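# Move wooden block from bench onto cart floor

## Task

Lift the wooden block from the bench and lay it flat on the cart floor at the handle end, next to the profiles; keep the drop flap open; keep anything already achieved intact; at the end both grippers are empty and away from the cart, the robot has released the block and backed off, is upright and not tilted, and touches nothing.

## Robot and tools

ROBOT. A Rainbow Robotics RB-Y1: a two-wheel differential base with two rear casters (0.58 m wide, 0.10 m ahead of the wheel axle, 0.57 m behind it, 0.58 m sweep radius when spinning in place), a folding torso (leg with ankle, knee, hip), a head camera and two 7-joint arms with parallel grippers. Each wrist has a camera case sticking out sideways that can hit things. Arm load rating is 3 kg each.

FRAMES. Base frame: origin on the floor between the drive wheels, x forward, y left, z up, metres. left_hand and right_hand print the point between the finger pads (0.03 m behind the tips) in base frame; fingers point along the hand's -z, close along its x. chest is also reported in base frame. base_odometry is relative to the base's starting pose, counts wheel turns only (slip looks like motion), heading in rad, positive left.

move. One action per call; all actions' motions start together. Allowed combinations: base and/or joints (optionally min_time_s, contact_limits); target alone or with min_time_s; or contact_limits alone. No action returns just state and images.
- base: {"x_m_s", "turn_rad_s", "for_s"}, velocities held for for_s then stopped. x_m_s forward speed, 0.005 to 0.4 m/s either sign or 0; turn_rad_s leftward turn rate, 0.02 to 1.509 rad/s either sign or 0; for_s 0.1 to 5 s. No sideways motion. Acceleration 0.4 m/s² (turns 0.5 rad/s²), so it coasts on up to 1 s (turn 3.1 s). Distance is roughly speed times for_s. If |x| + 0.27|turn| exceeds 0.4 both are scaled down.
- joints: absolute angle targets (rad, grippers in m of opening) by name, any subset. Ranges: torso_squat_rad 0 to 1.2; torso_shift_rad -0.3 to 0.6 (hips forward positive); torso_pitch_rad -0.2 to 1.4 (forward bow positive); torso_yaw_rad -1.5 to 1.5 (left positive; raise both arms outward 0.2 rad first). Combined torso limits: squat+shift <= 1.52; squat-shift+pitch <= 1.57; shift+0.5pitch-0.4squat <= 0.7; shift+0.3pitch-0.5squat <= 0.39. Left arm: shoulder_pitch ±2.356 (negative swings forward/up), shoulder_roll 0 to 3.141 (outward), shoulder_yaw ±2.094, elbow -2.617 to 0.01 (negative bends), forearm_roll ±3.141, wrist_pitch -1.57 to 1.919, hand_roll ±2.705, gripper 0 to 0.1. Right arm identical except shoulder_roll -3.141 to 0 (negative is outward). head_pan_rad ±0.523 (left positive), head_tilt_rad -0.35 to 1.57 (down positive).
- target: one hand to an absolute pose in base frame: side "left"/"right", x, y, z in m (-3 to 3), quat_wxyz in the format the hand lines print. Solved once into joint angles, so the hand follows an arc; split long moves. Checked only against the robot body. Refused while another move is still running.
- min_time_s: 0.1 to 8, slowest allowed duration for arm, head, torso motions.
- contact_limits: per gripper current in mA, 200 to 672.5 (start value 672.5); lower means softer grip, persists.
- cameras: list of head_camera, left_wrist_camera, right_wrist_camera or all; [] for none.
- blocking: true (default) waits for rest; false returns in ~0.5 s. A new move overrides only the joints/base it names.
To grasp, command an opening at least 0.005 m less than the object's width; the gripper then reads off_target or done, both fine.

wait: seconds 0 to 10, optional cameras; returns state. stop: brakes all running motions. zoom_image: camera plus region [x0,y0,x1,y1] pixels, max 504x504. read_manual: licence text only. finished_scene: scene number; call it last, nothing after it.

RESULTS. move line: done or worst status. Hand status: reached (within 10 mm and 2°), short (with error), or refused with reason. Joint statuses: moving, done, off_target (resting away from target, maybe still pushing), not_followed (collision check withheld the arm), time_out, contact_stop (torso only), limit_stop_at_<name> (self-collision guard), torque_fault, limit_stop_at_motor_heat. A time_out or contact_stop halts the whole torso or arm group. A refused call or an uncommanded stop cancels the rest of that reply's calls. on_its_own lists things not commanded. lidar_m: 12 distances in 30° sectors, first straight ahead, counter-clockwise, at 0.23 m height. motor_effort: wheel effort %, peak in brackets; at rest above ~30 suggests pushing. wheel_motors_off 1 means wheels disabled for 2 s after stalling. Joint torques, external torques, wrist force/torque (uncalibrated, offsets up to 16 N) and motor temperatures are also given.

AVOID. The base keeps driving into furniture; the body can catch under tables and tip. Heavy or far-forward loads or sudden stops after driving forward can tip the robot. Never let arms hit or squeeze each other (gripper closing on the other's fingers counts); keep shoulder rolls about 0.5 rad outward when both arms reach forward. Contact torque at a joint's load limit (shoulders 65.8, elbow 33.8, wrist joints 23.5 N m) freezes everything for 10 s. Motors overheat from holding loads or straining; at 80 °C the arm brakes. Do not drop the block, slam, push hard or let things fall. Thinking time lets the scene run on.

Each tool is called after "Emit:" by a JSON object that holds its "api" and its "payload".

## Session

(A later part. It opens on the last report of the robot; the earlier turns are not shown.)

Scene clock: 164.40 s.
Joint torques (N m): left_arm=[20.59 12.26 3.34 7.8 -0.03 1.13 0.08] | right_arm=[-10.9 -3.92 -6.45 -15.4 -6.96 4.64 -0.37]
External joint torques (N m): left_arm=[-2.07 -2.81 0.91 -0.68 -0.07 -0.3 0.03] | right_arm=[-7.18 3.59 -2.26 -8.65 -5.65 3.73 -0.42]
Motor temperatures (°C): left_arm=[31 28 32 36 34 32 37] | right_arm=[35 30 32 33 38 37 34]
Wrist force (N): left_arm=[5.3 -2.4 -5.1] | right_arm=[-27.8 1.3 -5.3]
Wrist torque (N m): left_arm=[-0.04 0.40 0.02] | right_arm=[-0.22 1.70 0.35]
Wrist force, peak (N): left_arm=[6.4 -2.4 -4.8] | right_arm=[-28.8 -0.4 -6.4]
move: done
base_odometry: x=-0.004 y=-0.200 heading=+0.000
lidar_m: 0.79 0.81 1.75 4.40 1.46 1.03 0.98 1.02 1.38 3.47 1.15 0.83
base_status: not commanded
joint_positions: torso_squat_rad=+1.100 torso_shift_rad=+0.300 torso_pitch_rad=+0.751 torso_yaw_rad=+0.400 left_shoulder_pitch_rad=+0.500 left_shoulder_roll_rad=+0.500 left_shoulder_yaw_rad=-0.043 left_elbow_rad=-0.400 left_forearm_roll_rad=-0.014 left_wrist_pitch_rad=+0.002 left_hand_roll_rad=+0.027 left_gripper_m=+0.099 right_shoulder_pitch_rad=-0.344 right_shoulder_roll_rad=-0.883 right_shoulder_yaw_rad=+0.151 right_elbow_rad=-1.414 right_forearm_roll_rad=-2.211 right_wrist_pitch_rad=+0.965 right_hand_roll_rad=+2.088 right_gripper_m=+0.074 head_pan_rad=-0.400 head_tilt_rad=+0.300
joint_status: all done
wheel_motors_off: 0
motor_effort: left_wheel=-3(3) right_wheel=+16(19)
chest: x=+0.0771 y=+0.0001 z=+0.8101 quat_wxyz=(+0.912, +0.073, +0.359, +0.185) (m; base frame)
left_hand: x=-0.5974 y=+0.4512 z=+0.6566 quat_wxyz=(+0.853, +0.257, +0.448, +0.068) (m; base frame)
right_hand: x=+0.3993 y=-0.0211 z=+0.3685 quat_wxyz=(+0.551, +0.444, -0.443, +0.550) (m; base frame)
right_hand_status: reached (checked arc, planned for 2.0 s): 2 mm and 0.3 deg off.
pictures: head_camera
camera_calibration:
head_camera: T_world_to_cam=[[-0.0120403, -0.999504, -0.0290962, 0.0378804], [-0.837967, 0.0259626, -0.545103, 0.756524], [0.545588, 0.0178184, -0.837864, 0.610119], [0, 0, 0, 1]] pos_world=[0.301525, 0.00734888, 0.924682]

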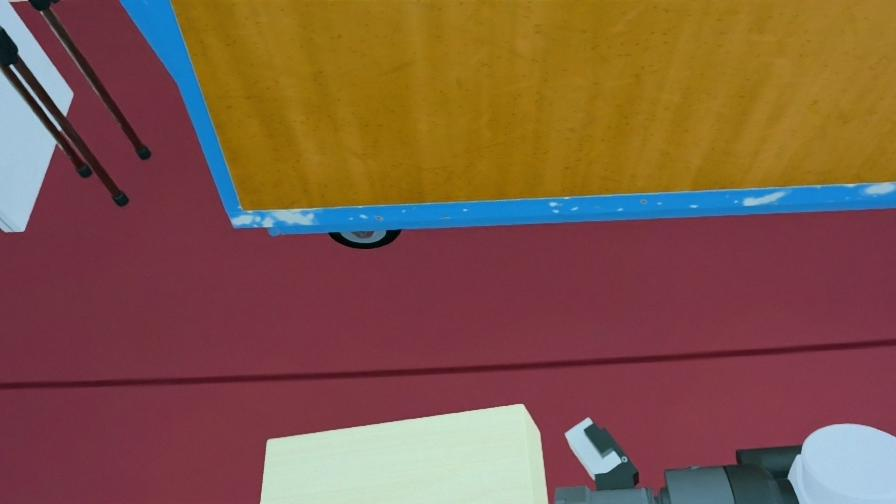

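Emit:
{"api": "move", "payload": {"target": {"side":"right","x":0.40,"y":-0.02,"z":0.54,"quat_wxyz":[0.5495,0.445,-0.445,0.5495]}, "min_time_s": 1.5, "cameras": []}}

Emit:
{"api": "move", "payload": {"target": {"side":"right","x":0.42,"y":-0.04,"z":0.76,"quat_wxyz":[0.525,0.474,-0.474,0.525]}, "min_time_s": 2, "cameras": []}}

Emit:
{"api": "move", "payload": {"base": {"x_m_s":0.15,"for_s":3.0}, "cameras": ["head_camera","right_wrist_camera"]}}

Scene clock: 170.13 s.
Joint torques (N m): left_arm=[20.69 12.5 3.13 7.82 0 1.14 0.06] | right_arm=[-8.44 -6.8 -10.33 -16.33 -5.85 0.42 -0.35]
External joint torques (N m): left_arm=[-1.97 -2.57 0.7 -0.65 -0.04 -0.29 0.01] | right_arm=[-5.51 1.51 -3.91 -9.29 -4.8 0.36 -0.4]
Motor temperatures (°C): left_arm=[31 28 32 36 34 32 37] | right_arm=[35 30 32 33 38 37 34]
Wrist force (N): left_arm=[5.7 -2.3 -4.6] | right_arm=[-27.2 0.0 -5.4]
Wrist torque (N m): left_arm=[-0.02 0.46 0.05] | right_arm=[-0.45 1.78 0.33]
Wrist force, peak (N): left_arm=[6.4 -1.7 -5.1] | right_arm=[-30.6 1.0 -5.7]
move: done
base_odometry: x=-0.004 y=-0.200 heading=+0.000
lidar_m: 0.77 0.82 1.73 4.41 1.45 1.03 0.98 1.03 1.38 3.46 1.16 0.83
base_status: not commanded
joint_positions: torso_squat_rad=+1.100 torso_shift_rad=+0.300 torso_pitch_rad=+0.751 torso_yaw_rad=+0.400 left_shoulder_pitch_rad=+0.500 left_shoulder_roll_rad=+0.500 left_shoulder_yaw_rad=-0.043 left_elbow_rad=-0.400 left_forearm_roll_rad=-0.014 left_wrist_pitch_rad=+0.002 left_hand_roll_rad=+0.027 left_gripper_m=+0.099 right_shoulder_pitch_rad=-0.025 right_shoulder_roll_rad=-1.215 right_shoulder_yaw_rad=-0.110 right_elbow_rad=-2.158 right_forearm_roll_rad=-2.180 right_wrist_pitch_rad=+0.659 right_hand_roll_rad=+1.566 right_gripper_m=+0.074 head_pan_rad=-0.400 head_tilt_rad=+0.300
joint_status: all done
wheel_motors_off: 0
motor_effort: left_wheel=-2(4) right_wheel=+17(19)
chest: x=+0.0771 y=+0.0001 z=+0.8101 quat_wxyz=(+0.912, +0.073, +0.359, +0.185) (m; base frame)
left_hand: x=-0.5974 y=+0.4512 z=+0.6566 quat_wxyz=(+0.853, +0.257, +0.448, +0.068) (m; base frame)
right_hand: x=+0.3999 y=-0.0205 z=+0.5386 quat_wxyz=(+0.551, +0.445, -0.444, +0.550) (m; base frame)
right_hand_status: reached (checked arc, planned for 1.5 s): 2 mm and 0.2 deg off.
pictures: none
No camera images: "cameras" was empty.

Scene clock: 172.47 s.
Joint torques (N m): left_arm=[20.7 12.97 3.11 7.96 0 1.18 0.08] | right_arm=[-9.03 -8.27 -13.42 -3.42 -5.44 -5.44 -0.48]
External joint torques (N m): left_arm=[-1.96 -2.1 0.68 -0.51 -0.04 -0.25 0.03] | right_arm=[-5.47 0.77 -5.82 -1.22 -4.57 -4.29 -0.53]
Motor temperatures (°C): left_arm=[31 28 32 36 34 32 37] | right_arm=[35 30 32 33 38 37 34]
Wrist force (N): left_arm=[5.2 -2.0 -4.1] | right_arm=[-28.5 1.1 -2.9]
Wrist torque (N m): left_arm=[-0.04 0.41 0.03] | right_arm=[-0.21 1.80 0.34]
Wrist force, peak (N): left_arm=[6.5 -2.5 -4.7] | right_arm=[-29.5 0.2 -6.1]
move: done
base_odometry: x=-0.004 y=-0.200 heading=+0.000
lidar_m: 0.78 0.81 1.75 4.40 1.45 1.03 0.97 1.02 1.38 3.43 1.16 0.82
base_status: not commanded
joint_positions: torso_squat_rad=+1.100 torso_shift_rad=+0.300 torso_pitch_rad=+0.751 torso_yaw_rad=+0.400 left_shoulder_pitch_rad=+0.500 left_shoulder_roll_rad=+0.500 left_shoulder_yaw_rad=-0.043 left_elbow_rad=-0.400 left_forearm_roll_rad=-0.014 left_wrist_pitch_rad=+0.002 left_hand_roll_rad=+0.027 left_gripper_m=+0.099 right_shoulder_pitch_rad=+0.080 right_shoulder_roll_rad=-1.364 right_shoulder_yaw_rad=-0.890 right_elbow_rad=-2.460 right_forearm_roll_rad=-2.353 right_wrist_pitch_rad=+0.741 right_hand_roll_rad=+0.927 right_gripper_m=+0.074 head_pan_rad=-0.400 head_tilt_rad=+0.300
joint_status: all done
wheel_motors_off: 0
motor_effort: left_wheel=-3(3) right_wheel=+17(19)
chest: x=+0.0771 y=+0.0001 z=+0.8101 quat_wxyz=(+0.912, +0.073, +0.359, +0.185) (m; base frame)
left_hand: x=-0.5974 y=+0.4512 z=+0.6566 quat_wxyz=(+0.853, +0.257, +0.448, +0.068) (m; base frame)
right_hand: x=+0.4198 y=-0.0400 z=+0.7590 quat_wxyz=(+0.525, +0.474, -0.473, +0.525) (m; base frame)
right_hand_status: reached (checked arc, planned for 2.0 s): 1 mm and 0.2 deg off.
pictures: none
No camera images: "cameras" was empty.

Scene clock: 176.17 s.
Joint torques (N m): left_arm=[21.25 12.8 2.79 8 0.02 0.95 0] | right_arm=[-9.84 -7.93 -12.65 -3.42 -5.54 -5.25 -0.43]
External joint torques (N m): left_arm=[-1.41 -2.27 0.36 -0.47 -0.02 -0.49 -0.04] | right_arm=[-6.28 1.11 -5.05 -1.21 -4.67 -4.12 -0.48]
Motor temperatures (°C): left_arm=[31 28 32 36 34 32 37] | right_arm=[35 30 32 32 37 37 34]
Wrist force (N): left_arm=[5.4 -2.1 -4.2] | right_arm=[-28.5 0.6 -2.3]
Wrist torque (N m): left_arm=[-0.07 0.45 0.03] | right_arm=[-0.30 1.75 0.37]
Wrist force, peak (N): left_arm=[6.3 -2.4 -4.7] | right_arm=[-30.5 -1.4 -2.6]
move: done
base_odometry: x=+0.446 y=-0.200 heading=+0.000
lidar_m: 0.32 0.35 0.81 3.93 2.11 1.51 1.43 1.49 2.01 5.00 0.51 0.35
base_status: done (sent for 3 of 3 s)
joint_positions: torso_squat_rad=+1.100 torso_shift_rad=+0.300 torso_pitch_rad=+0.751 torso_yaw_rad=+0.400 left_shoulder_pitch_rad=+0.500 left_shoulder_roll_rad=+0.500 left_shoulder_yaw_rad=-0.043 left_elbow_rad=-0.400 left_forearm_roll_rad=-0.014 left_wrist_pitch_rad=+0.002 left_hand_roll_rad=+0.027 left_gripper_m=+0.099 right_shoulder_pitch_rad=+0.080 right_shoulder_roll_rad=-1.364 right_shoulder_yaw_rad=-0.890 right_elbow_rad=-2.460 right_forearm_roll_rad=-2.353 right_wrist_pitch_rad=+0.741 right_hand_roll_rad=+0.927 right_gripper_m=+0.074 head_pan_rad=-0.400 head_tilt_rad=+0.300
joint_status: not commanded
wheel_motors_off: 0
motor_effort: left_wheel=+1(27) right_wheel=-2(44)
chest: x=+0.0771 y=+0.0001 z=+0.8100 quat_wxyz=(+0.912, +0.073, +0.359, +0.185) (m; base frame)
left_hand: x=-0.5973 y=+0.4512 z=+0.6565 quat_wxyz=(+0.853, +0.257, +0.448, +0.068) (m; base frame)
right_hand: x=+0.4199 y=-0.0400 z=+0.7589 quat_wxyz=(+0.526, +0.474, -0.473, +0.525) (m; base frame)
pictures: head_camera, right_wrist_camera
camera_calibration:
head_camera: T_world_to_cam=[[-0.0120393, -0.999504, -0.0290951, 0.0378774], [-0.838013, 0.0259597, -0.545032, 0.756502], [0.545517, 0.0178203, -0.83791, 0.610045], [0, 0, 0, 1]] pos_world=[0.301625, 0.00734887, 0.924583]
right_wrist_camera: T_world_to_cam=[[0.0272981, -0.0777805, -0.996597, 0.740572], [-0.860826, -0.508643, 0.0161185, 0.355981], [-0.508166, 0.857457, -0.0808406, 0.381192], [0, 0, 0, 1]] pos_world=[0.479931, -0.0881862, 0.763129]

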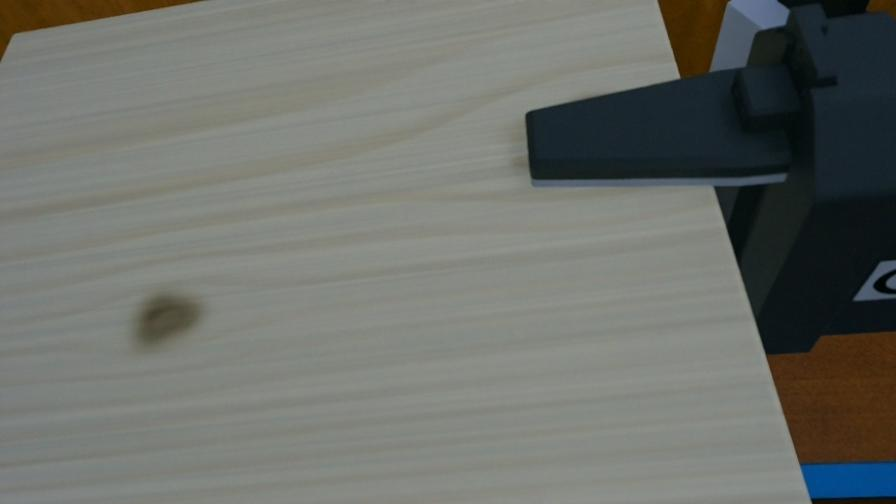

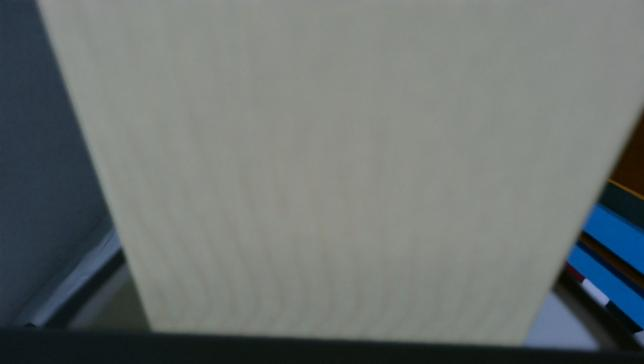

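Emit:
{"api": "move", "payload": {"base": {"x_m_s":0.1,"for_s":0.8}, "cameras": []}}

Emit:
{"api": "move", "payload": {"target": {"side":"right","x":0.42,"y":-0.30,"z":0.74,"quat_wxyz":[0.525,0.474,-0.474,0.525]}, "min_time_s": 2.5, "cameras": ["head_camera","right_wrist_camera"]}}

Scene clock: 179.23 s.
Joint torques (N m): left_arm=[21.3 12.7 3.43 8.12 -0.11 1.07 0.02] | right_arm=[-9.6 -7.89 -12.8 -3.41 -5.37 -5.84 -0.52]
External joint torques (N m): left_arm=[-1.36 -2.37 1 -0.35 -0.14 -0.36 -0.02] | right_arm=[-6.04 1.15 -5.19 -1.1 -4.5 -4.76 -0.57]
Motor temperatures (°C): left_arm=[31 28 32 36 34 32 37] | right_arm=[35 30 32 32 37 37 34]
Wrist force (N): left_arm=[5.6 -2.0 -4.0] | right_arm=[-28.9 1.7 -2.3]
Wrist torque (N m): left_arm=[-0.04 0.39 0.06] | right_arm=[-0.28 1.74 0.37]
Wrist force, peak (N): left_arm=[5.9 -2.3 -5.2] | right_arm=[-29.6 -1.8 -2.9]
move: done
base_odometry: x=+0.526 y=-0.200 heading=+0.000
lidar_m: 0.25 0.27 0.35 1.54 2.24 1.59 1.51 1.57 2.10 4.67 0.40 0.27
base_status: done (sent for 0.8 of 0.8 s)
joint_positions: torso_squat_rad=+1.100 torso_shift_rad=+0.300 torso_pitch_rad=+0.751 torso_yaw_rad=+0.400 left_shoulder_pitch_rad=+0.500 left_shoulder_roll_rad=+0.500 left_shoulder_yaw_rad=-0.043 left_elbow_rad=-0.400 left_forearm_roll_rad=-0.014 left_wrist_pitch_rad=+0.002 left_hand_roll_rad=+0.027 left_gripper_m=+0.099 right_shoulder_pitch_rad=+0.080 right_shoulder_roll_rad=-1.364 right_shoulder_yaw_rad=-0.890 right_elbow_rad=-2.460 right_forearm_roll_rad=-2.353 right_wrist_pitch_rad=+0.741 right_hand_roll_rad=+0.927 right_gripper_m=+0.074 head_pan_rad=-0.400 head_tilt_rad=+0.300
joint_status: not commanded
wheel_motors_off: 0
motor_effort: left_wheel=+2(26) right_wheel=-3(21)
chest: x=+0.0771 y=+0.0001 z=+0.8100 quat_wxyz=(+0.912, +0.073, +0.359, +0.185) (m; base frame)
left_hand: x=-0.5973 y=+0.4512 z=+0.6565 quat_wxyz=(+0.853, +0.257, +0.448, +0.068) (m; base frame)
right_hand: x=+0.4199 y=-0.0400 z=+0.7589 quat_wxyz=(+0.526, +0.474, -0.473, +0.525) (m; base frame)
pictures: none
No camera images: "cameras" was empty.

Scene clock: 182.07 s.
Joint torques (N m): left_arm=[21.33 12.8 3.21 7.94 -0.05 0.99 0] | right_arm=[0.63 -11.29 -13.02 -2.58 -8.74 -2.65 -0.31]
External joint torques (N m): left_arm=[-1.33 -2.28 0.78 -0.53 -0.09 -0.45 -0.05] | right_arm=[-2.52 -0.17 -4.6 0.55 -6.94 -2.08 -0.36]
Motor temperatures (°C): left_arm=[31 28 32 36 34 32 37] | right_arm=[35 30 32 32 38 37 34]
Wrist force (N): left_arm=[5.1 -2.3 -5.0] | right_arm=[-27.7 0.6 -2.1]
Wrist torque (N m): left_arm=[-0.05 0.37 0.03] | right_arm=[-0.16 1.81 0.37]
Wrist force, peak (N): left_arm=[5.8 -2.7 -5.2] | right_arm=[-28.9 -0.3 -4.3]
move: done
base_odometry: x=+0.526 y=-0.200 heading=+0.000
lidar_m: 0.25 0.27 0.36 1.55 2.23 1.59 1.51 1.58 2.11 4.66 0.39 0.26
base_status: not commanded
joint_positions: torso_squat_rad=+1.100 torso_shift_rad=+0.300 torso_pitch_rad=+0.751 torso_yaw_rad=+0.400 left_shoulder_pitch_rad=+0.500 left_shoulder_roll_rad=+0.500 left_shoulder_yaw_rad=-0.043 left_elbow_rad=-0.400 left_forearm_roll_rad=-0.014 left_wrist_pitch_rad=+0.002 left_hand_roll_rad=+0.027 left_gripper_m=+0.099 right_shoulder_pitch_rad=+0.240 right_shoulder_roll_rad=-1.111 right_shoulder_yaw_rad=-1.375 right_elbow_rad=-1.693 right_forearm_roll_rad=-2.660 right_wrist_pitch_rad=+1.776 right_hand_roll_rad=+1.271 right_gripper_m=+0.074 head_pan_rad=-0.400 head_tilt_rad=+0.300
joint_status: all done
wheel_motors_off: 0
motor_effort: left_wheel=+2(3) right_wheel=-4(6)
chest: x=+0.0771 y=+0.0000 z=+0.8101 quat_wxyz=(+0.912, +0.073, +0.359, +0.185) (m; base frame)
left_hand: x=-0.5973 y=+0.4512 z=+0.6566 quat_wxyz=(+0.853, +0.258, +0.448, +0.068) (m; base frame)
right_hand: x=+0.4198 y=-0.2997 z=+0.7394 quat_wxyz=(+0.526, +0.473, -0.473, +0.524) (m; base frame)
right_hand_status: reached (checked arc, planned for 2.5 s): 1 mm and 0.2 deg off.
pictures: head_camera, right_wrist_camera
camera_calibration:
head_camera: T_world_to_cam=[[-0.0120706, -0.9995, -0.0292328, 0.0379142], [-0.838014, 0.026061, -0.545026, 0.756498], [0.545515, 0.0179187, -0.83791, 0.610046], [0, 0, 0, 1]] pos_world=[0.301625, 0.00724893, 0.924583]
right_wrist_camera: T_world_to_cam=[[0.0270464, -0.0774114, -0.996632, 0.701108], [-0.862301, -0.506145, 0.0159128, 0.225582], [-0.505673, 0.858967, -0.0804414, 0.601348], [0, 0, 0, 1]] pos_world=[0.479642, -0.348088, 0.743531]

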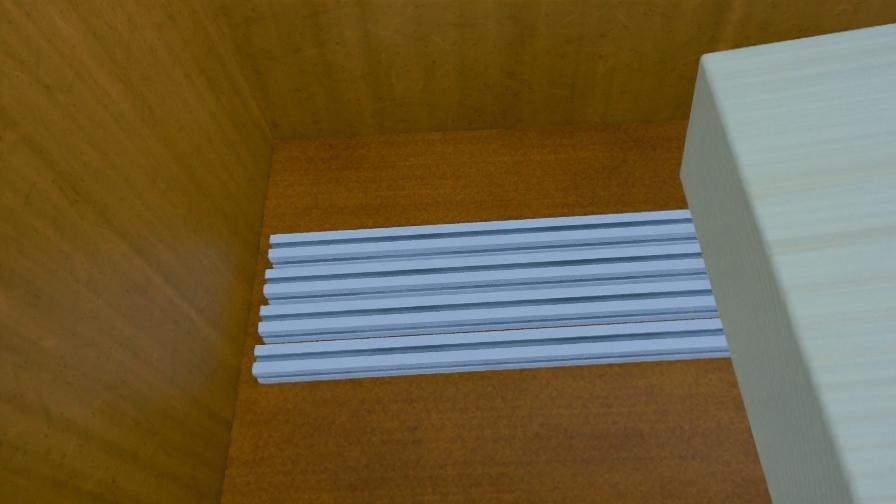

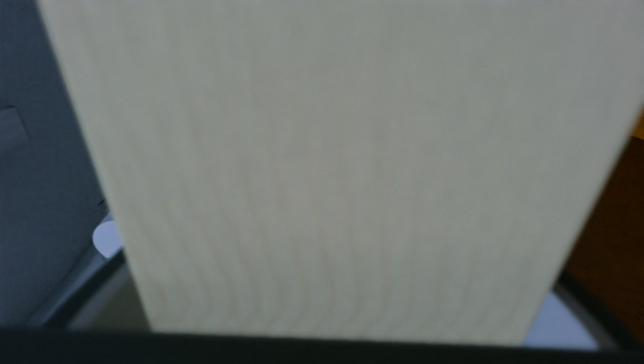

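Emit:
{"api": "move", "payload": {"target": {"side":"right","x":0.415,"y":-0.06,"z":0.64,"quat_wxyz":[0.5495,0.445,-0.445,0.5495]}, "min_time_s": 2.5, "cameras": []}}

Emit:
{"api": "move", "payload": {"target": {"side":"right","x":0.415,"y":0.0,"z":0.5,"quat_wxyz":[0.5495,0.445,-0.445,0.5495]}, "min_time_s": 2, "cameras": ["head_camera"]}}

Emit:
{"api": "move", "payload": {"target": {"side":"right","x":0.415,"y":0.015,"z":0.41,"quat_wxyz":[0.5495,0.445,-0.445,0.5495]}, "min_time_s": 2, "cameras": ["head_camera"]}}

Scene clock: 188.50 s.
Joint torques (N m): left_arm=[20.95 12.6 3.3 8.12 -0.03 1.07 0.15] | right_arm=[-10.06 -8.64 -8.64 -11.66 -6.73 -3.3 -0.31]
External joint torques (N m): left_arm=[-1.71 -2.47 0.87 -0.35 -0.06 -0.36 0.11] | right_arm=[-8.12 -0.14 -1.69 -6.28 -5.47 -2.51 -0.36]
Motor temperatures (°C): left_arm=[31 28 31 36 34 32 37] | right_arm=[34 30 32 32 38 37 34]
Wrist force (N): left_arm=[5.7 -1.9 -4.6] | right_arm=[-27.7 0.6 -6.0]
Wrist torque (N m): left_arm=[-0.07 0.44 0.08] | right_arm=[-0.11 1.80 0.01]
Wrist force, peak (N): left_arm=[5.9 -2.7 -5.6] | right_arm=[6.5 -62.4 30.6]
move: done
base_odometry: x=+0.526 y=-0.200 heading=+0.000
lidar_m: 0.22 0.23 0.31 1.54 2.24 1.59 1.51 1.58 2.11 4.67 0.35 0.24
base_status: not commanded
joint_positions: torso_squat_rad=+1.100 torso_shift_rad=+0.300 torso_pitch_rad=+0.751 torso_yaw_rad=+0.400 left_shoulder_pitch_rad=+0.500 left_shoulder_roll_rad=+0.500 left_shoulder_yaw_rad=-0.043 left_elbow_rad=-0.400 left_forearm_roll_rad=-0.014 left_wrist_pitch_rad=+0.002 left_hand_roll_rad=+0.027 left_gripper_m=+0.099 right_shoulder_pitch_rad=+0.061 right_shoulder_roll_rad=-1.125 right_shoulder_yaw_rad=-0.619 right_elbow_rad=-2.338 right_forearm_roll_rad=-2.128 right_wrist_pitch_rad=+0.936 right_hand_roll_rad=+1.164 right_gripper_m=+0.074 head_pan_rad=-0.400 head_tilt_rad=+0.300
joint_status: all done
wheel_motors_off: 0
motor_effort: left_wheel=-1(14) right_wheel=-5(14)
chest: x=+0.0771 y=+0.0000 z=+0.8101 quat_wxyz=(+0.912, +0.073, +0.359, +0.185) (m; base frame)
left_hand: x=-0.5973 y=+0.4512 z=+0.6565 quat_wxyz=(+0.853, +0.258, +0.448, +0.068) (m; base frame)
right_hand: x=+0.4150 y=-0.0605 z=+0.6389 quat_wxyz=(+0.551, +0.445, -0.444, +0.549) (m; base frame)
right_hand_status: reached (checked arc, planned for 2.5 s): 1 mm and 0.2 deg off.
pictures: none
No camera images: "cameras" was empty.

Scene clock: 199.40 s.
Joint torques (N m): left_arm=[21.29 12.73 3.12 8.2 -0.1 1.19 0.04] | right_arm=[-14.94 35.66 6.18 -1.72 -6.96 -2.62 -0.32]
External joint torques (N m): left_arm=[-1.36 -2.23 0.71 -0.25 -0.13 -0.24 -0.01] | right_arm=[-11.96 44.71 13.11 4.7 -5.69 -2.06 -0.37]
External joint torques when the fault began: right_arm=[-11.3 75.93 26.24 7.62 -5.82 -2.56 0.21]
Motor temperatures (°C): left_arm=[31 28 31 36 34 32 37] | right_arm=[34 31 32 32 38 37 34]
Wrist force (N): left_arm=[5.6 -2.7 -4.3] | right_arm=[-27.5 1.8 -5.8]
Wrist torque (N m): left_arm=[0.02 0.49 0.06] | right_arm=[-0.10 1.78 0.10]
Wrist force, peak (N): left_arm=[6.7 -2.1 -5.2] | right_arm=[-29.6 1.7 -9.8]
move: torque_fault
TORQUE FAULT: right_shoulder_roll_rad reached its load limit. The robot stopped for 10 seconds, dropped its targets and accepts commands again. The stop added 9.4 s to the call.
base_odometry: x=+0.526 y=-0.200 heading=+0.000
lidar_m: 0.23 0.22 0.32 1.54 2.23 1.58 1.51 1.58 2.11 4.65 0.37 0.24
base_status: not commanded
joint_positions: torso_squat_rad=+1.100 torso_shift_rad=+0.298 torso_pitch_rad=+0.745 torso_yaw_rad=+0.398 left_shoulder_pitch_rad=+0.500 left_shoulder_roll_rad=+0.500 left_shoulder_yaw_rad=-0.043 left_elbow_rad=-0.400 left_forearm_roll_rad=-0.014 left_wrist_pitch_rad=+0.002 left_hand_roll_rad=+0.027 left_gripper_m=+0.099 right_shoulder_pitch_rad=-0.046 right_shoulder_roll_rad=-1.096 right_shoulder_yaw_rad=-0.409 right_elbow_rad=-2.198 right_forearm_roll_rad=-2.060 right_wrist_pitch_rad=+0.891 right_hand_roll_rad=+1.309 right_gripper_m=+0.074 head_pan_rad=-0.400 head_tilt_rad=+0.300
joint_status: right_shoulder_pitch_rad torque_fault (moved -0.108 of -0.275); right_shoulder_roll_rad torque_fault (moved +0.029 of +0.129); right_shoulder_yaw_rad torque_fault (moved +0.210 of +0.577); right_elbow_rad torque_fault (moved +0.139 of +0.350); right_forearm_roll_rad torque_fault (moved +0.068 of +0.157); right_wrist_pitch_rad torque_fault (moved -0.046 of -0.111); right_hand_roll_rad torque_fault (moved +0.145 of +0.350)
wheel_motors_off: 0
on_its_own: right_shoulder_pitch_rad is held at -0.049, not at your -0.213, since a torque_fault; right_shoulder_roll_rad is held at -1.085, not at your -0.996, since a torque_fault; right_shoulder_yaw_rad is held at -0.406, not at your -0.042, since a torque_fault; right_elbow_rad is held at -2.197, not at your -1.988, since a torque_fault; right_forearm_roll_rad is held at -2.062, not at your -1.971, since a torque_fault; right_wrist_pitch_rad is held at +0.890, not at your +0.825, since a torque_fault; right_hand_roll_rad is held at +1.309, not at your +1.514, since a torque_fault
motor_effort: left_wheel=+5(30) right_wheel=-2(21)
chest: x=+0.0749 y=+0.0016 z=+0.8114 quat_wxyz=(+0.913, +0.070, +0.357, +0.184) (m; base frame)
left_hand: x=-0.5986 y=+0.4519 z=+0.6514 quat_wxyz=(+0.855, +0.255, +0.446, +0.068) (m; base frame)
right_hand: x=+0.4335 y=-0.0474 z=+0.5933 quat_wxyz=(+0.552, +0.428, -0.459, +0.549) (m; base frame)
right_hand_status: short (checked arc, planned for 2.0 s): torque_fault, 106 mm and 2.5 deg off.
pictures: head_camera
camera_calibration:
head_camera: T_world_to_cam=[[-0.0118431, -0.999629, -0.0245387, 0.0356404], [-0.834501, 0.0234005, -0.550509, 0.759504], [0.550879, 0.0139578, -0.834468, 0.609221], [0, 0, 0, 1]] pos_world=[0.298622, 0.00935097, 0.927364]

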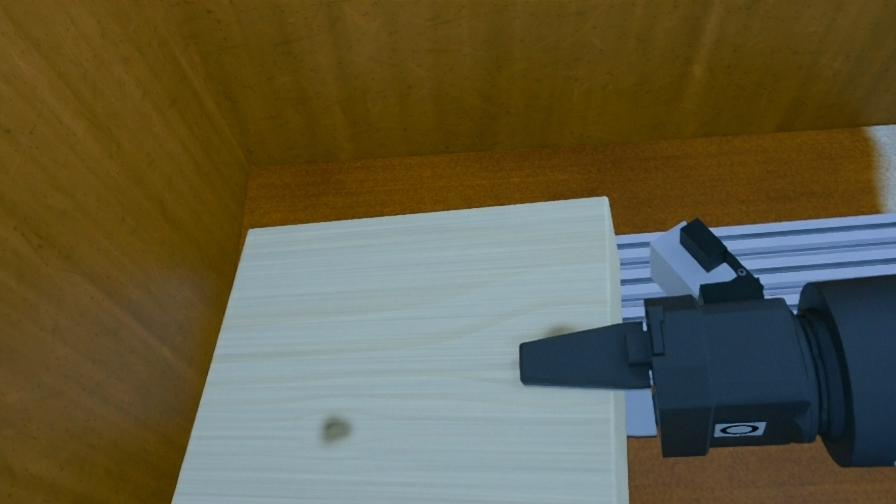

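not run: a stop that you did not command came earlier in this reply.

Emit:
{"api": "move", "payload": {"joints": {"torso_squat_rad":0.9,"torso_shift_rad":0.3,"torso_pitch_rad":0.75,"torso_yaw_rad":0.4}, "min_time_s": 2.5, "cameras": ["head_camera","right_wrist_camera"]}}

Scene clock: 207.67 s.
Joint torques (N m): left_arm=[21.15 13.12 3.21 8.23 -0.03 1.27 0.05] | right_arm=[-11.67 -5.11 -8.94 -13.56 -7.01 -2.44 -0.34]
External joint torques (N m): left_arm=[-1.52 -1.95 0.78 -0.24 -0.06 -0.17 0.01] | right_arm=[-8.8 3.79 -2.13 -7.01 -5.73 -1.9 -0.39]
Motor temperatures (°C): left_arm=[32 28 31 36 34 32 37] | right_arm=[34 32 32 31 38 37 34]
Wrist force (N): left_arm=[5.2 -1.9 -4.5] | right_arm=[-27.4 1.1 -4.9]
Wrist torque (N m): left_arm=[-0.09 0.35 0.05] | right_arm=[-0.17 1.79 0.09]
Wrist force, peak (N): left_arm=[5.3 -2.7 -6.1] | right_arm=[-28.8 0.9 -5.5]
move: done
base_odometry: x=+0.526 y=-0.200 heading=+0.000
lidar_m: 0.23 0.24 0.30 1.53 2.23 1.59 1.51 1.58 2.11 4.65 0.35 0.25
base_status: not commanded
joint_positions: torso_squat_rad=+0.900 torso_shift_rad=+0.300 torso_pitch_rad=+0.751 torso_yaw_rad=+0.400 left_shoulder_pitch_rad=+0.500 left_shoulder_roll_rad=+0.500 left_shoulder_yaw_rad=-0.043 left_elbow_rad=-0.400 left_forearm_roll_rad=-0.014 left_wrist_pitch_rad=+0.002 left_hand_roll_rad=+0.027 left_gripper_m=+0.099 right_shoulder_pitch_rad=-0.047 right_shoulder_roll_rad=-1.086 right_shoulder_yaw_rad=-0.405 right_elbow_rad=-2.196 right_forearm_roll_rad=-2.060 right_wrist_pitch_rad=+0.891 right_hand_roll_rad=+1.309 right_gripper_m=+0.074 head_pan_rad=-0.400 head_tilt_rad=+0.300
joint_status: all done
wheel_motors_off: 0
on_its_own: right_shoulder_pitch_rad is held at -0.049, not at your -0.213, since a torque_fault; right_shoulder_roll_rad is held at -1.085, not at your -0.996, since a torque_fault; right_shoulder_yaw_rad is held at -0.406, not at your -0.042, since a torque_fault; right_elbow_rad is held at -2.197, not at your -1.988, since a torque_fault; right_forearm_roll_rad is held at -2.062, not at your -1.971, since a torque_fault; right_wrist_pitch_rad is held at +0.890, not at your +0.825, since a torque_fault; right_hand_roll_rad is held at +1.309, not at your +1.514, since a torque_fault
motor_effort: left_wheel=+2(6) right_wheel=-1(7)
chest: x=+0.1119 y=+0.0001 z=+0.9224 quat_wxyz=(+0.912, +0.073, +0.359, +0.185) (m; base frame)
left_hand: x=-0.5625 y=+0.4512 z=+0.7687 quat_wxyz=(+0.853, +0.257, +0.448, +0.068) (m; base frame)
right_hand: x=+0.4690 y=-0.0476 z=+0.7006 quat_wxyz=(+0.555, +0.433, -0.459, +0.542) (m; base frame)
pictures: head_camera, right_wrist_camera
camera_calibration:
head_camera: T_world_to_cam=[[-0.0120646, -0.99951, -0.0288751, 0.0414444], [-0.838011, 0.0258611, -0.54504, 0.846878], [0.54552, 0.0176219, -0.837912, 0.685159], [0, 0, 0, 1]] pos_world=[0.336425, 0.00744908, 1.03688]
right_wrist_camera: T_world_to_cam=[[0.0386068, -0.17881, -0.983126, 0.66092], [-0.880349, -0.471556, 0.0511956, 0.381567], [-0.472753, 0.863517, -0.175621, 0.458043], [0, 0, 0, 1]] pos_world=[0.526937, -0.0974178, 0.710675]

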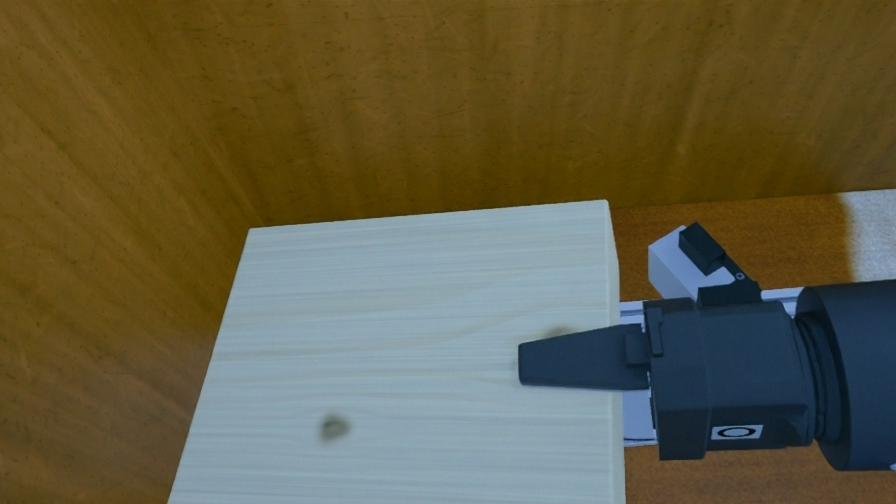

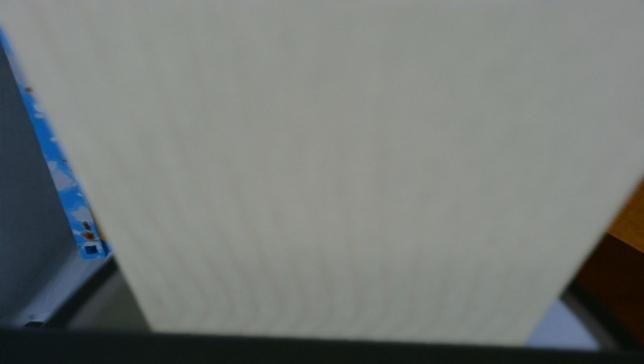

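Emit:
{"api": "move", "payload": {"target": {"side":"right","x":0.405,"y":-0.03,"z":0.58,"quat_wxyz":[0.5495,0.445,-0.445,0.5495]}, "min_time_s": 3, "cameras": ["head_camera"]}}

Scene clock: 212.83 s.
Joint torques (N m): left_arm=[20.94 13.08 3.25 8.2 -0.1 1.15 0] | right_arm=[1.07 -0.09 1.65 -16.39 -6.19 4.4 -0.17]
External joint torques (N m): left_arm=[-1.72 -1.99 0.83 -0.27 -0.14 -0.28 -0.05] | right_arm=[1.7 6.18 6.05 -8.49 -4.76 4.17 -0.22]
Motor temperatures (°C): left_arm=[32 28 31 36 34 32 37] | right_arm=[34 31 32 32 38 37 34]
Wrist force (N): left_arm=[5.2 -1.3 -4.4] | right_arm=[-23.1 -15.9 -0.6]
Wrist torque (N m): left_arm=[-0.13 0.37 0.03] | right_arm=[0.59 1.96 0.28]
Wrist force, peak (N): left_arm=[6.5 -2.4 -5.0] | right_arm=[-16.6 -25.9 -1.5]
move: done
base_odometry: x=+0.526 y=-0.200 heading=+0.000
lidar_m: 0.20 0.21 0.29 1.55 2.25 1.58 1.51 1.57 2.12 4.65 0.35 0.23
base_status: not commanded
joint_positions: torso_squat_rad=+0.900 torso_shift_rad=+0.300 torso_pitch_rad=+0.751 torso_yaw_rad=+0.400 left_shoulder_pitch_rad=+0.500 left_shoulder_roll_rad=+0.500 left_shoulder_yaw_rad=-0.043 left_elbow_rad=-0.400 left_forearm_roll_rad=-0.014 left_wrist_pitch_rad=+0.002 left_hand_roll_rad=+0.027 left_gripper_m=+0.099 right_shoulder_pitch_rad=-0.040 right_shoulder_roll_rad=-0.865 right_shoulder_yaw_rad=-0.135 right_elbow_rad=-1.964 right_forearm_roll_rad=-1.983 right_wrist_pitch_rad=+0.936 right_hand_roll_rad=+1.706 right_gripper_m=+0.074 head_pan_rad=-0.400 head_tilt_rad=+0.300
joint_status: all done
wheel_motors_off: 0
motor_effort: left_wheel=+0(3) right_wheel=-6(7)
chest: x=+0.1118 y=+0.0001 z=+0.9224 quat_wxyz=(+0.912, +0.073, +0.359, +0.185) (m; base frame)
left_hand: x=-0.5625 y=+0.4512 z=+0.7686 quat_wxyz=(+0.853, +0.257, +0.448, +0.068) (m; base frame)
right_hand: x=+0.4061 y=-0.0309 z=+0.5794 quat_wxyz=(+0.550, +0.443, -0.445, +0.550) (m; base frame)
right_hand_status: reached (checked arc, planned for 3.0 s): 2 mm and 0.3 deg off.
pictures: head_camera
camera_calibration:
head_camera: T_world_to_cam=[[-0.0120015, -0.999509, -0.0289593, 0.0415147], [-0.837891, 0.025858, -0.545225, 0.847054], [0.545706, 0.0177212, -0.837789, 0.68519], [0, 0, 0, 1]] pos_world=[0.336325, 0.00744882, 1.03708]

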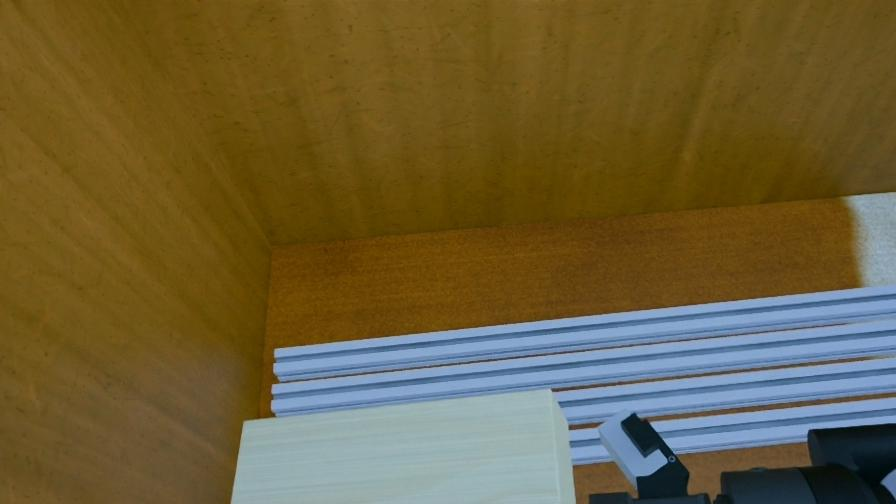

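Emit:
{"api": "move", "payload": {"target": {"side":"right","x":0.425,"y":-0.03,"z":0.58,"quat_wxyz":[0.5495,0.445,-0.445,0.5495]}, "min_time_s": 1, "cameras": []}}

Emit:
{"api": "move", "payload": {"target": {"side":"right","x":0.42,"y":-0.02,"z":0.50,"quat_wxyz":[0.5495,0.445,-0.445,0.5495]}, "min_time_s": 2, "cameras": ["head_camera","right_wrist_camera"]}}

Scene clock: 217.73 s.
Joint torques (N m): left_arm=[20.82 13.11 3.27 8.35 -0.05 1.15 -0.01] | right_arm=[-9.19 -5.72 -5.39 -16.55 -7.81 1.41 -0.6]
External joint torques (N m): left_arm=[-1.84 -1.96 0.84 -0.12 -0.08 -0.29 -0.06] | right_arm=[-7.53 1.23 -0.61 -8.76 -6.36 1.21 -0.65]
Motor temperatures (°C): left_arm=[32 28 31 36 34 32 37] | right_arm=[34 31 32 32 38 37 34]
Wrist force (N): left_arm=[5.6 -2.2 -4.8] | right_arm=[-27.6 0.7 -5.7]
Wrist torque (N m): left_arm=[-0.01 0.46 0.06] | right_arm=[-0.23 1.77 0.21]
Wrist force, peak (N): left_arm=[6.1 -3.1 -5.0] | right_arm=[-24.7 -17.8 -2.5]
move: done
base_odometry: x=+0.526 y=-0.200 heading=+0.000
lidar_m: 0.21 0.22 0.29 1.55 2.23 1.58 1.51 1.58 2.11 4.66 0.35 0.24
base_status: not commanded
joint_positions: torso_squat_rad=+0.900 torso_shift_rad=+0.300 torso_pitch_rad=+0.751 torso_yaw_rad=+0.400 left_shoulder_pitch_rad=+0.500 left_shoulder_roll_rad=+0.500 left_shoulder_yaw_rad=-0.043 left_elbow_rad=-0.400 left_forearm_roll_rad=-0.014 left_wrist_pitch_rad=+0.002 left_hand_roll_rad=+0.027 left_gripper_m=+0.099 right_shoulder_pitch_rad=-0.103 right_shoulder_roll_rad=-0.886 right_shoulder_yaw_rad=-0.130 right_elbow_rad=-1.911 right_forearm_roll_rad=-1.997 right_wrist_pitch_rad=+0.954 right_hand_roll_rad=+1.688 right_gripper_m=+0.074 head_pan_rad=-0.400 head_tilt_rad=+0.300
joint_status: all done
wheel_motors_off: 0
motor_effort: left_wheel=+0(1) right_wheel=-3(6)
chest: x=+0.1118 y=+0.0001 z=+0.9224 quat_wxyz=(+0.912, +0.073, +0.359, +0.185) (m; base frame)
left_hand: x=-0.5625 y=+0.4512 z=+0.7686 quat_wxyz=(+0.853, +0.257, +0.448, +0.068) (m; base frame)
right_hand: x=+0.4246 y=-0.0308 z=+0.5785 quat_wxyz=(+0.551, +0.444, -0.444, +0.550) (m; base frame)
right_hand_status: reached (checked arc, planned for 1.0 s): 2 mm and 0.2 deg off.
pictures: none
No camera images: "cameras" was empty.

Scene clock: 220.07 s.
Joint torques (N m): left_arm=[20.88 12.92 3.29 8.26 0 1.28 0.08] | right_arm=[-4.8 47.18 13.53 -0.27 -7.71 3.25 -0.17]
External joint torques (N m): left_arm=[-1.76 -2.07 0.88 -0.2 -0.04 -0.14 0.03] | right_arm=[-2.24 53.81 17.39 7.08 -6.26 2.6 -0.22]
Motor temperatures (°C): left_arm=[32 28 31 36 34 32 37] | right_arm=[34 31 32 32 38 37 34]
Wrist force (N): left_arm=[5.2 -1.9 -4.6] | right_arm=[-27.6 1.3 -6.6]
Wrist torque (N m): left_arm=[-0.04 0.39 0.05] | right_arm=[-0.17 1.70 0.18]
Wrist force, peak (N): left_arm=[5.9 -2.4 -5.1] | right_arm=[-29.4 -0.1 -5.8]
move: done
base_odometry: x=+0.526 y=-0.200 heading=+0.000
lidar_m: 0.20 0.21 0.28 1.54 2.23 1.59 1.50 1.58 2.11 4.64 0.33 0.22
base_status: not commanded
joint_positions: torso_squat_rad=+0.900 torso_shift_rad=+0.298 torso_pitch_rad=+0.745 torso_yaw_rad=+0.398 left_shoulder_pitch_rad=+0.500 left_shoulder_roll_rad=+0.500 left_shoulder_yaw_rad=-0.043 left_elbow_rad=-0.400 left_forearm_roll_rad=-0.014 left_wrist_pitch_rad=+0.002 left_hand_roll_rad=+0.027 left_gripper_m=+0.099 right_shoulder_pitch_rad=-0.249 right_shoulder_roll_rad=-0.787 right_shoulder_yaw_rad=-0.023 right_elbow_rad=-1.560 right_forearm_roll_rad=-2.013 right_wrist_pitch_rad=+1.031 right_hand_roll_rad=+1.953 right_gripper_m=+0.074 head_pan_rad=-0.400 head_tilt_rad=+0.300
joint_status: all done
wheel_motors_off: 0
motor_effort: left_wheel=-3(5) right_wheel=-14(15)
chest: x=+0.1096 y=+0.0013 z=+0.9238 quat_wxyz=(+0.913, +0.071, +0.357, +0.184) (m; base frame)
left_hand: x=-0.5639 y=+0.4518 z=+0.7645 quat_wxyz=(+0.855, +0.256, +0.446, +0.068) (m; base frame)
right_hand: x=+0.4233 y=-0.0244 z=+0.5032 quat_wxyz=(+0.549, +0.437, -0.445, +0.557) (m; base frame)
right_hand_status: reached (checked arc, planned for 2.0 s): 6 mm and 1.3 deg off.
pictures: head_camera, right_wrist_camera
camera_calibration:
head_camera: T_world_to_cam=[[-0.0118442, -0.999605, -0.0254773, 0.0394839], [-0.834662, 0.0239141, -0.550243, 0.850146], [0.550635, 0.0147477, -0.834616, 0.683992], [0, 0, 0, 1]] pos_world=[0.333422, 0.00905051, 1.03966]
right_wrist_camera: T_world_to_cam=[[0.0451122, -0.197573, -0.97925, 0.467577], [-0.861246, -0.504382, 0.0620879, 0.348085], [-0.506183, 0.840574, -0.192913, 0.404015], [0, 0, 0, 1]] pos_world=[0.483198, -0.0716567, 0.514202]

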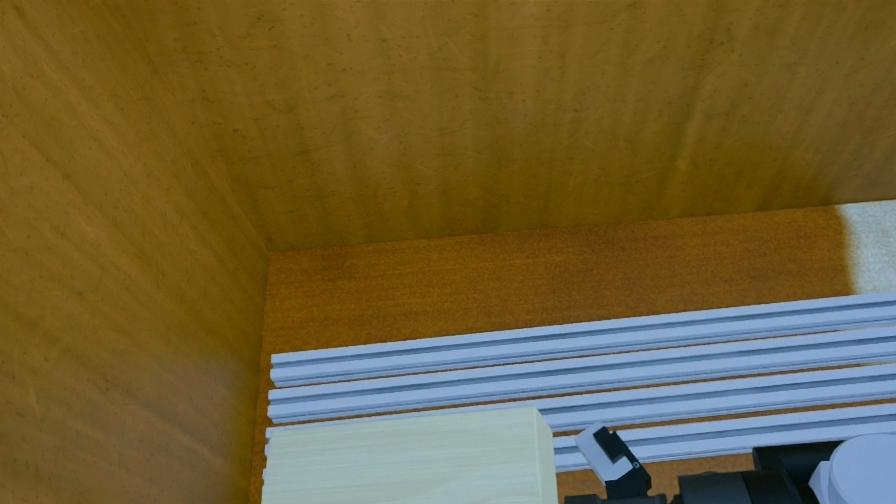

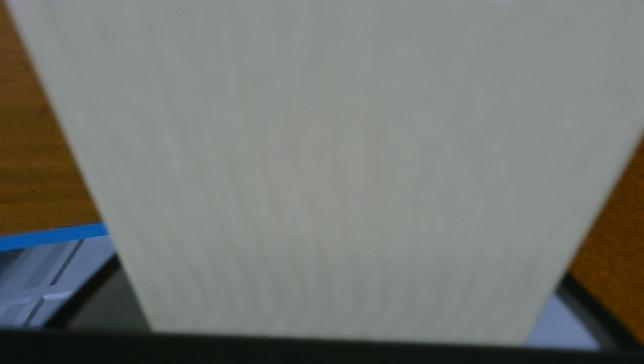

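Emit:
{"api": "move", "payload": {"joints": {"torso_squat_rad":0.5,"torso_shift_rad":0.3,"torso_pitch_rad":0.75,"torso_yaw_rad":0.4}, "min_time_s": 3, "cameras": ["head_camera"]}}

Emit:
{"api": "move", "payload": {"target": {"side":"right","x":0.43,"y":-0.03,"z":0.58,"quat_wxyz":[0.5495,0.445,-0.445,0.5495]}, "min_time_s": 2, "cameras": ["head_camera","right_wrist_camera"]}}

Scene clock: 230.00 s.
Joint torques (N m): left_arm=[20.81 12.94 3.04 8.31 -0.07 1.11 0.12] | right_arm=[-7.15 -0.78 -3.9 -16 -7.54 3.42 0.06]
External joint torques (N m): left_arm=[-1.85 -2.12 0.62 -0.17 -0.1 -0.33 0.07] | right_arm=[-4.75 5.5 -0.24 -8.62 -6.09 2.74 0.01]
Motor temperatures (°C): left_arm=[32 28 31 36 34 32 37] | right_arm=[34 32 32 32 38 37 34]
Wrist force (N): left_arm=[5.5 -2.2 -4.1] | right_arm=[-27.8 0.6 -5.7]
Wrist torque (N m): left_arm=[-0.05 0.44 0.01] | right_arm=[-0.26 1.71 0.20]
Wrist force, peak (N): left_arm=[6.1 -2.8 -4.8] | right_arm=[-28.8 2.0 -6.4]
move: done
base_odometry: x=+0.526 y=-0.200 heading=+0.000
lidar_m: 0.20 0.21 0.28 1.55 2.23 1.58 1.50 1.57 2.11 4.66 0.34 0.23
base_status: not commanded
joint_positions: torso_squat_rad=+0.500 torso_shift_rad=+0.300 torso_pitch_rad=+0.751 torso_yaw_rad=+0.400 left_shoulder_pitch_rad=+0.500 left_shoulder_roll_rad=+0.500 left_shoulder_yaw_rad=-0.043 left_elbow_rad=-0.400 left_forearm_roll_rad=-0.014 left_wrist_pitch_rad=+0.002 left_hand_roll_rad=+0.027 left_gripper_m=+0.099 right_shoulder_pitch_rad=-0.248 right_shoulder_roll_rad=-0.774 right_shoulder_yaw_rad=-0.019 right_elbow_rad=-1.556 right_forearm_roll_rad=-2.013 right_wrist_pitch_rad=+1.031 right_hand_roll_rad=+1.953 right_gripper_m=+0.074 head_pan_rad=-0.400 head_tilt_rad=+0.300
joint_status: all done
wheel_motors_off: 0
motor_effort: left_wheel=+3(5) right_wheel=-3(16)
chest: x=+0.1649 y=+0.0002 z=+1.0935 quat_wxyz=(+0.912, +0.073, +0.359, +0.185) (m; base frame)
left_hand: x=-0.5095 y=+0.4512 z=+0.9399 quat_wxyz=(+0.853, +0.257, +0.448, +0.068) (m; base frame)
right_hand: x=+0.4727 y=-0.0210 z=+0.6698 quat_wxyz=(+0.551, +0.444, -0.443, +0.550) (m; base frame)
pictures: head_camera
camera_calibration:
head_camera: T_world_to_cam=[[-0.0120612, -0.99951, -0.0288729, 0.0470233], [-0.838011, 0.025857, -0.545041, 0.984604], [0.54552, 0.017622, -0.837912, 0.799697], [0, 0, 0, 1]] pos_world=[0.389425, 0.00744906, 1.20808]

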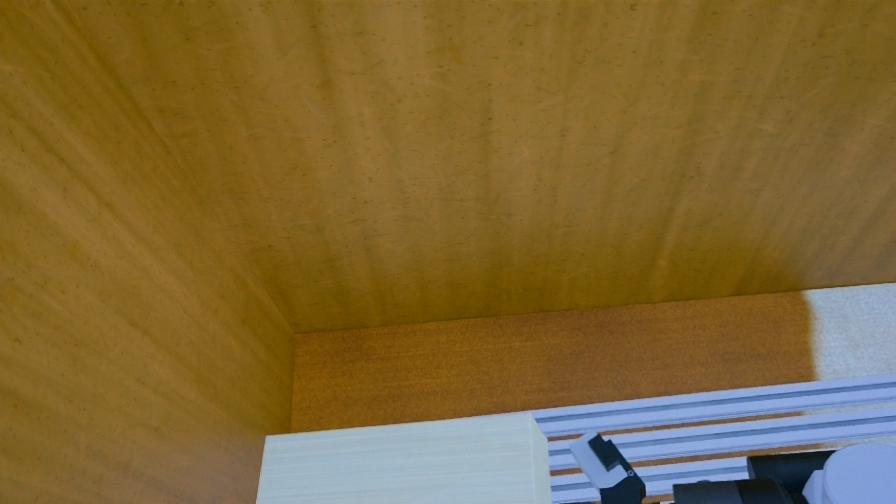

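Scene clock: 232.33 s.
Joint torques (N m): left_arm=[21.07 13.43 3.09 8.38 0.03 1.12 0.1] | right_arm=[-7.78 -0.15 -1.89 -12.06 -6.33 6.62 -0.1]
External joint torques (N m): left_arm=[-1.6 -1.63 0.67 -0.09 0 -0.32 0.05] | right_arm=[-6.08 4.86 0.16 -6.69 -5.12 5.3 -0.15]
Motor temperatures (°C): left_arm=[32 28 31 36 34 32 37] | right_arm=[34 32 32 32 38 37 34]
Wrist force (N): left_arm=[5.7 -1.8 -4.8] | right_arm=[-27.5 0.3 -5.9]
Wrist torque (N m): left_arm=[-0.08 0.49 0.02] | right_arm=[-0.20 1.71 0.19]
Wrist force, peak (N): left_arm=[6.0 -2.3 -5.1] | right_arm=[-28.7 -0.2 -5.5]
move: done
base_odometry: x=+0.526 y=-0.200 heading=+0.000
lidar_m: 0.21 0.22 0.28 1.55 2.24 1.60 1.51 1.57 2.12 4.66 0.35 0.22
base_status: not commanded
joint_positions: torso_squat_rad=+0.500 torso_shift_rad=+0.300 torso_pitch_rad=+0.751 torso_yaw_rad=+0.400 left_shoulder_pitch_rad=+0.500 left_shoulder_roll_rad=+0.500 left_shoulder_yaw_rad=-0.043 left_elbow_rad=-0.400 left_forearm_roll_rad=-0.014 left_wrist_pitch_rad=+0.002 left_hand_roll_rad=+0.027 left_gripper_m=+0.099 right_shoulder_pitch_rad=-0.369 right_shoulder_roll_rad=-0.643 right_shoulder_yaw_rad=+0.019 right_elbow_rad=-1.051 right_forearm_roll_rad=-2.066 right_wrist_pitch_rad=+1.184 right_hand_roll_rad=+2.358 right_gripper_m=+0.074 head_pan_rad=-0.400 head_tilt_rad=+0.300
joint_status: all done
wheel_motors_off: 0
motor_effort: left_wheel=+2(4) right_wheel=-2(5)
chest: x=+0.1649 y=+0.0002 z=+1.0935 quat_wxyz=(+0.912, +0.073, +0.359, +0.185) (m; base frame)
left_hand: x=-0.5095 y=+0.4512 z=+0.9399 quat_wxyz=(+0.853, +0.257, +0.448, +0.068) (m; base frame)
right_hand: x=+0.4294 y=-0.0312 z=+0.5789 quat_wxyz=(+0.551, +0.444, -0.443, +0.550) (m; base frame)
right_hand_status: reached (checked arc, planned for 2.0 s): 2 mm and 0.3 deg off.
pictures: head_camera, right_wrist_camera
camera_calibration:
head_camera: T_world_to_cam=[[-0.0120089, -0.999508, -0.0289585, 0.047106], [-0.837966, 0.0258613, -0.545109, 0.984669], [0.54559, 0.01772, -0.837865, 0.799611], [0, 0, 0, 1]] pos_world=[0.389425, 0.00744883, 1.20808]
right_wrist_camera: T_world_to_cam=[[0.0274473, -0.186923, -0.981991, 0.549563], [-0.861517, -0.502654, 0.071601, 0.339831], [-0.506986, 0.844037, -0.174834, 0.417468], [0, 0, 0, 1]] pos_world=[0.489337, -0.0788149, 0.588322]

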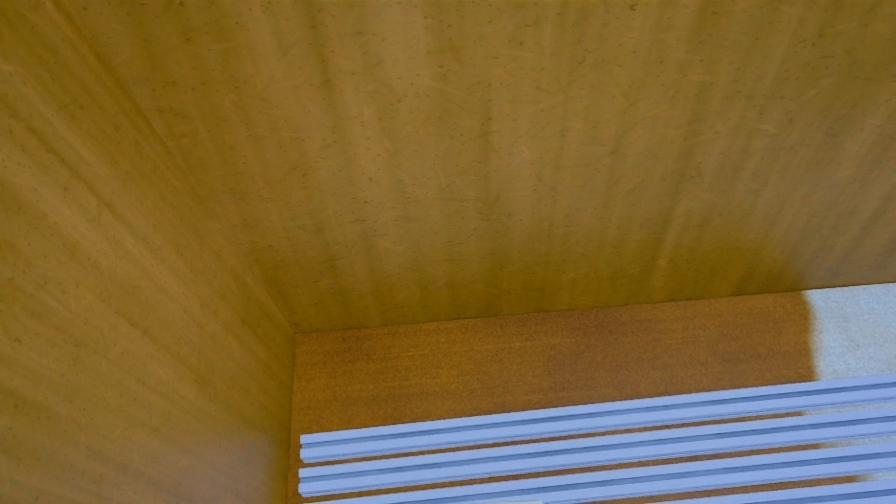

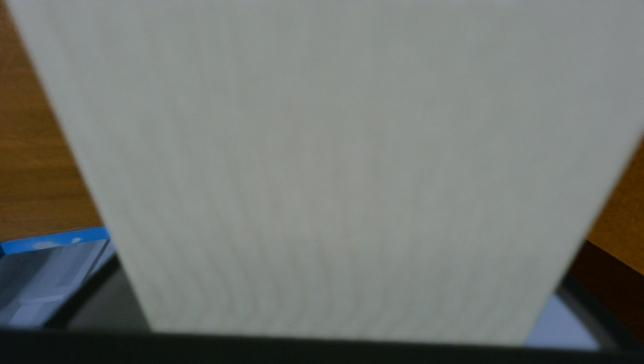

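Emit:
{"api": "move", "payload": {"target": {"side":"right","x":0.425,"y":-0.01,"z":0.5,"quat_wxyz":[0.5495,0.445,-0.445,0.5495]}, "min_time_s": 2, "cameras": []}}

Emit:
{"api": "move", "payload": {"joints": {"torso_squat_rad":0.65,"torso_shift_rad":0.3,"head_tilt_rad":0.55}, "min_time_s": 2, "cameras": ["head_camera"]}}

Scene clock: 236.07 s.
Joint torques (N m): left_arm=[21.05 13.3 3.27 8.32 0.04 1.24 -0.08] | right_arm=[-10.62 1.84 -3.25 -4.36 -3.42 8.31 -0.1]
External joint torques (N m): left_arm=[-1.61 -1.77 0.84 -0.15 0 -0.2 -0.13] | right_arm=[-5.67 4.7 -2.79 -2.03 -2.72 6.72 -0.15]
Motor temperatures (°C): left_arm=[32 28 31 36 34 32 37] | right_arm=[34 32 32 32 38 37 34]
Wrist force (N): left_arm=[5.7 -2.2 -4.4] | right_arm=[-27.5 -1.2 -8.9]
Wrist torque (N m): left_arm=[-0.03 0.46 0.03] | right_arm=[-0.40 1.72 0.22]
Wrist force, peak (N): left_arm=[6.2 -2.0 -5.2] | right_arm=[-27.8 1.4 -9.2]
move: short
base_odometry: x=+0.526 y=-0.200 heading=+0.000
lidar_m: 0.20 0.22 0.29 1.55 2.24 1.58 1.51 1.58 2.12 4.64 0.34 0.24
base_status: not commanded
joint_positions: torso_squat_rad=+0.500 torso_shift_rad=+0.300 torso_pitch_rad=+0.751 torso_yaw_rad=+0.400 left_shoulder_pitch_rad=+0.500 left_shoulder_roll_rad=+0.500 left_shoulder_yaw_rad=-0.043 left_elbow_rad=-0.400 left_forearm_roll_rad=-0.014 left_wrist_pitch_rad=+0.002 left_hand_roll_rad=+0.027 left_gripper_m=+0.099 right_shoulder_pitch_rad=-0.739 right_shoulder_roll_rad=-0.473 right_shoulder_yaw_rad=-0.324 right_elbow_rad=-0.303 right_forearm_roll_rad=-1.671 right_wrist_pitch_rad=+1.265 right_hand_roll_rad=+2.705 right_gripper_m=+0.074 head_pan_rad=-0.400 head_tilt_rad=+0.300
joint_status: all done
wheel_motors_off: 0
motor_effort: left_wheel=+3(4) right_wheel=-2(4)
chest: x=+0.1649 y=+0.0001 z=+1.0935 quat_wxyz=(+0.912, +0.073, +0.359, +0.185) (m; base frame)
left_hand: x=-0.5095 y=+0.4512 z=+0.9399 quat_wxyz=(+0.853, +0.257, +0.448, +0.068) (m; base frame)
right_hand: x=+0.4241 y=-0.0110 z=+0.4998 quat_wxyz=(+0.586, +0.403, -0.413, +0.568) (m; base frame)
right_hand_status: short (checked arc, as near as the solve gets, planned for 2.0 s): 1 mm and 7.6 deg off. The place is met; only the turn is off.
pictures: none
No camera images: "cameras" was empty.

Scene clock: 238.37 s.
Joint torques (N m): left_arm=[21.01 13.13 2.93 8.25 -0.02 1.26 -0.03] | right_arm=[-1.58 4.8 0.31 0.51 -0.05 8.3 -0.2]
External joint torques (N m): left_arm=[-1.65 -1.93 0.5 -0.22 -0.05 -0.18 -0.07] | right_arm=[3.45 7.69 0.78 2.88 0.66 6.68 -0.24]
Motor temperatures (°C): left_arm=[32 28 31 36 34 32 37] | right_arm=[34 32 32 32 38 37 34]
Wrist force (N): left_arm=[5.0 -1.4 -4.6] | right_arm=[-21.4 -14.8 -5.4]
Wrist torque (N m): left_arm=[-0.16 0.36 0.07] | right_arm=[0.30 1.86 0.09]
Wrist force, peak (N): left_arm=[6.1 -2.6 -5.2] | right_arm=[-27.7 -0.3 -8.7]
move: done
base_odometry: x=+0.526 y=-0.200 heading=+0.000
lidar_m: 0.20 0.21 0.28 1.54 2.23 1.58 1.51 1.58 2.12 4.67 0.34 0.22
base_status: not commanded
joint_positions: torso_squat_rad=+0.650 torso_shift_rad=+0.300 torso_pitch_rad=+0.750 torso_yaw_rad=+0.400 left_shoulder_pitch_rad=+0.500 left_shoulder_roll_rad=+0.500 left_shoulder_yaw_rad=-0.043 left_elbow_rad=-0.400 left_forearm_roll_rad=-0.014 left_wrist_pitch_rad=+0.002 left_hand_roll_rad=+0.027 left_gripper_m=+0.099 right_shoulder_pitch_rad=-0.741 right_shoulder_roll_rad=-0.474 right_shoulder_yaw_rad=-0.325 right_elbow_rad=-0.305 right_forearm_roll_rad=-1.672 right_wrist_pitch_rad=+1.265 right_hand_roll_rad=+2.705 right_gripper_m=+0.074 head_pan_rad=-0.400 head_tilt_rad=+0.550
joint_status: all done
wheel_motors_off: 0
motor_effort: left_wheel=-1(3) right_wheel=-7(8)
chest: x=+0.1478 y=+0.0001 z=+1.0392 quat_wxyz=(+0.912, +0.073, +0.359, +0.185) (m; base frame)
left_hand: x=-0.5265 y=+0.4512 z=+0.8851 quat_wxyz=(+0.853, +0.257, +0.448, +0.068) (m; base frame)
right_hand: x=+0.4096 y=-0.0108 z=+0.4463 quat_wxyz=(+0.586, +0.402, -0.415, +0.568) (m; base frame)
pictures: head_camera
camera_calibration:
head_camera: T_world_to_cam=[[-0.0188772, -0.999506, -0.0251324, 0.0429048], [-0.94657, 0.0259603, -0.321452, 0.711112], [0.321946, 0.0177214, -0.946592, 0.957812], [0, 0, 0, 1]] pos_world=[0.365564, 0.00744912, 1.13632]

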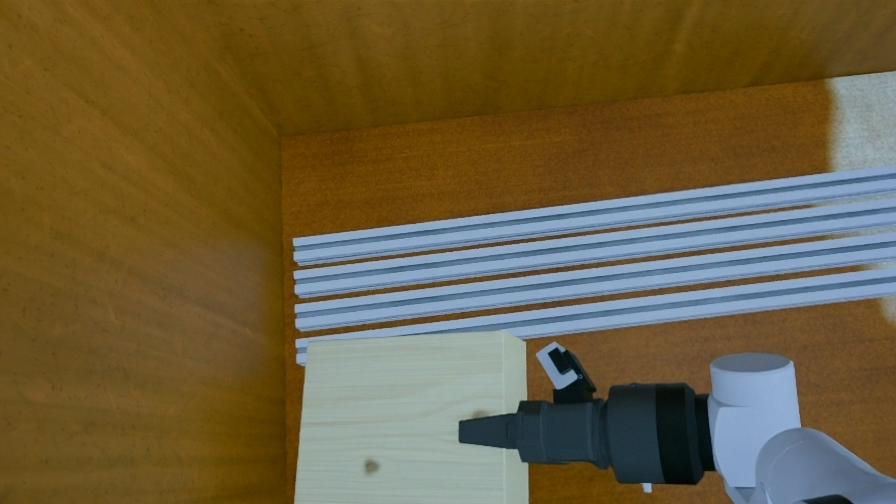

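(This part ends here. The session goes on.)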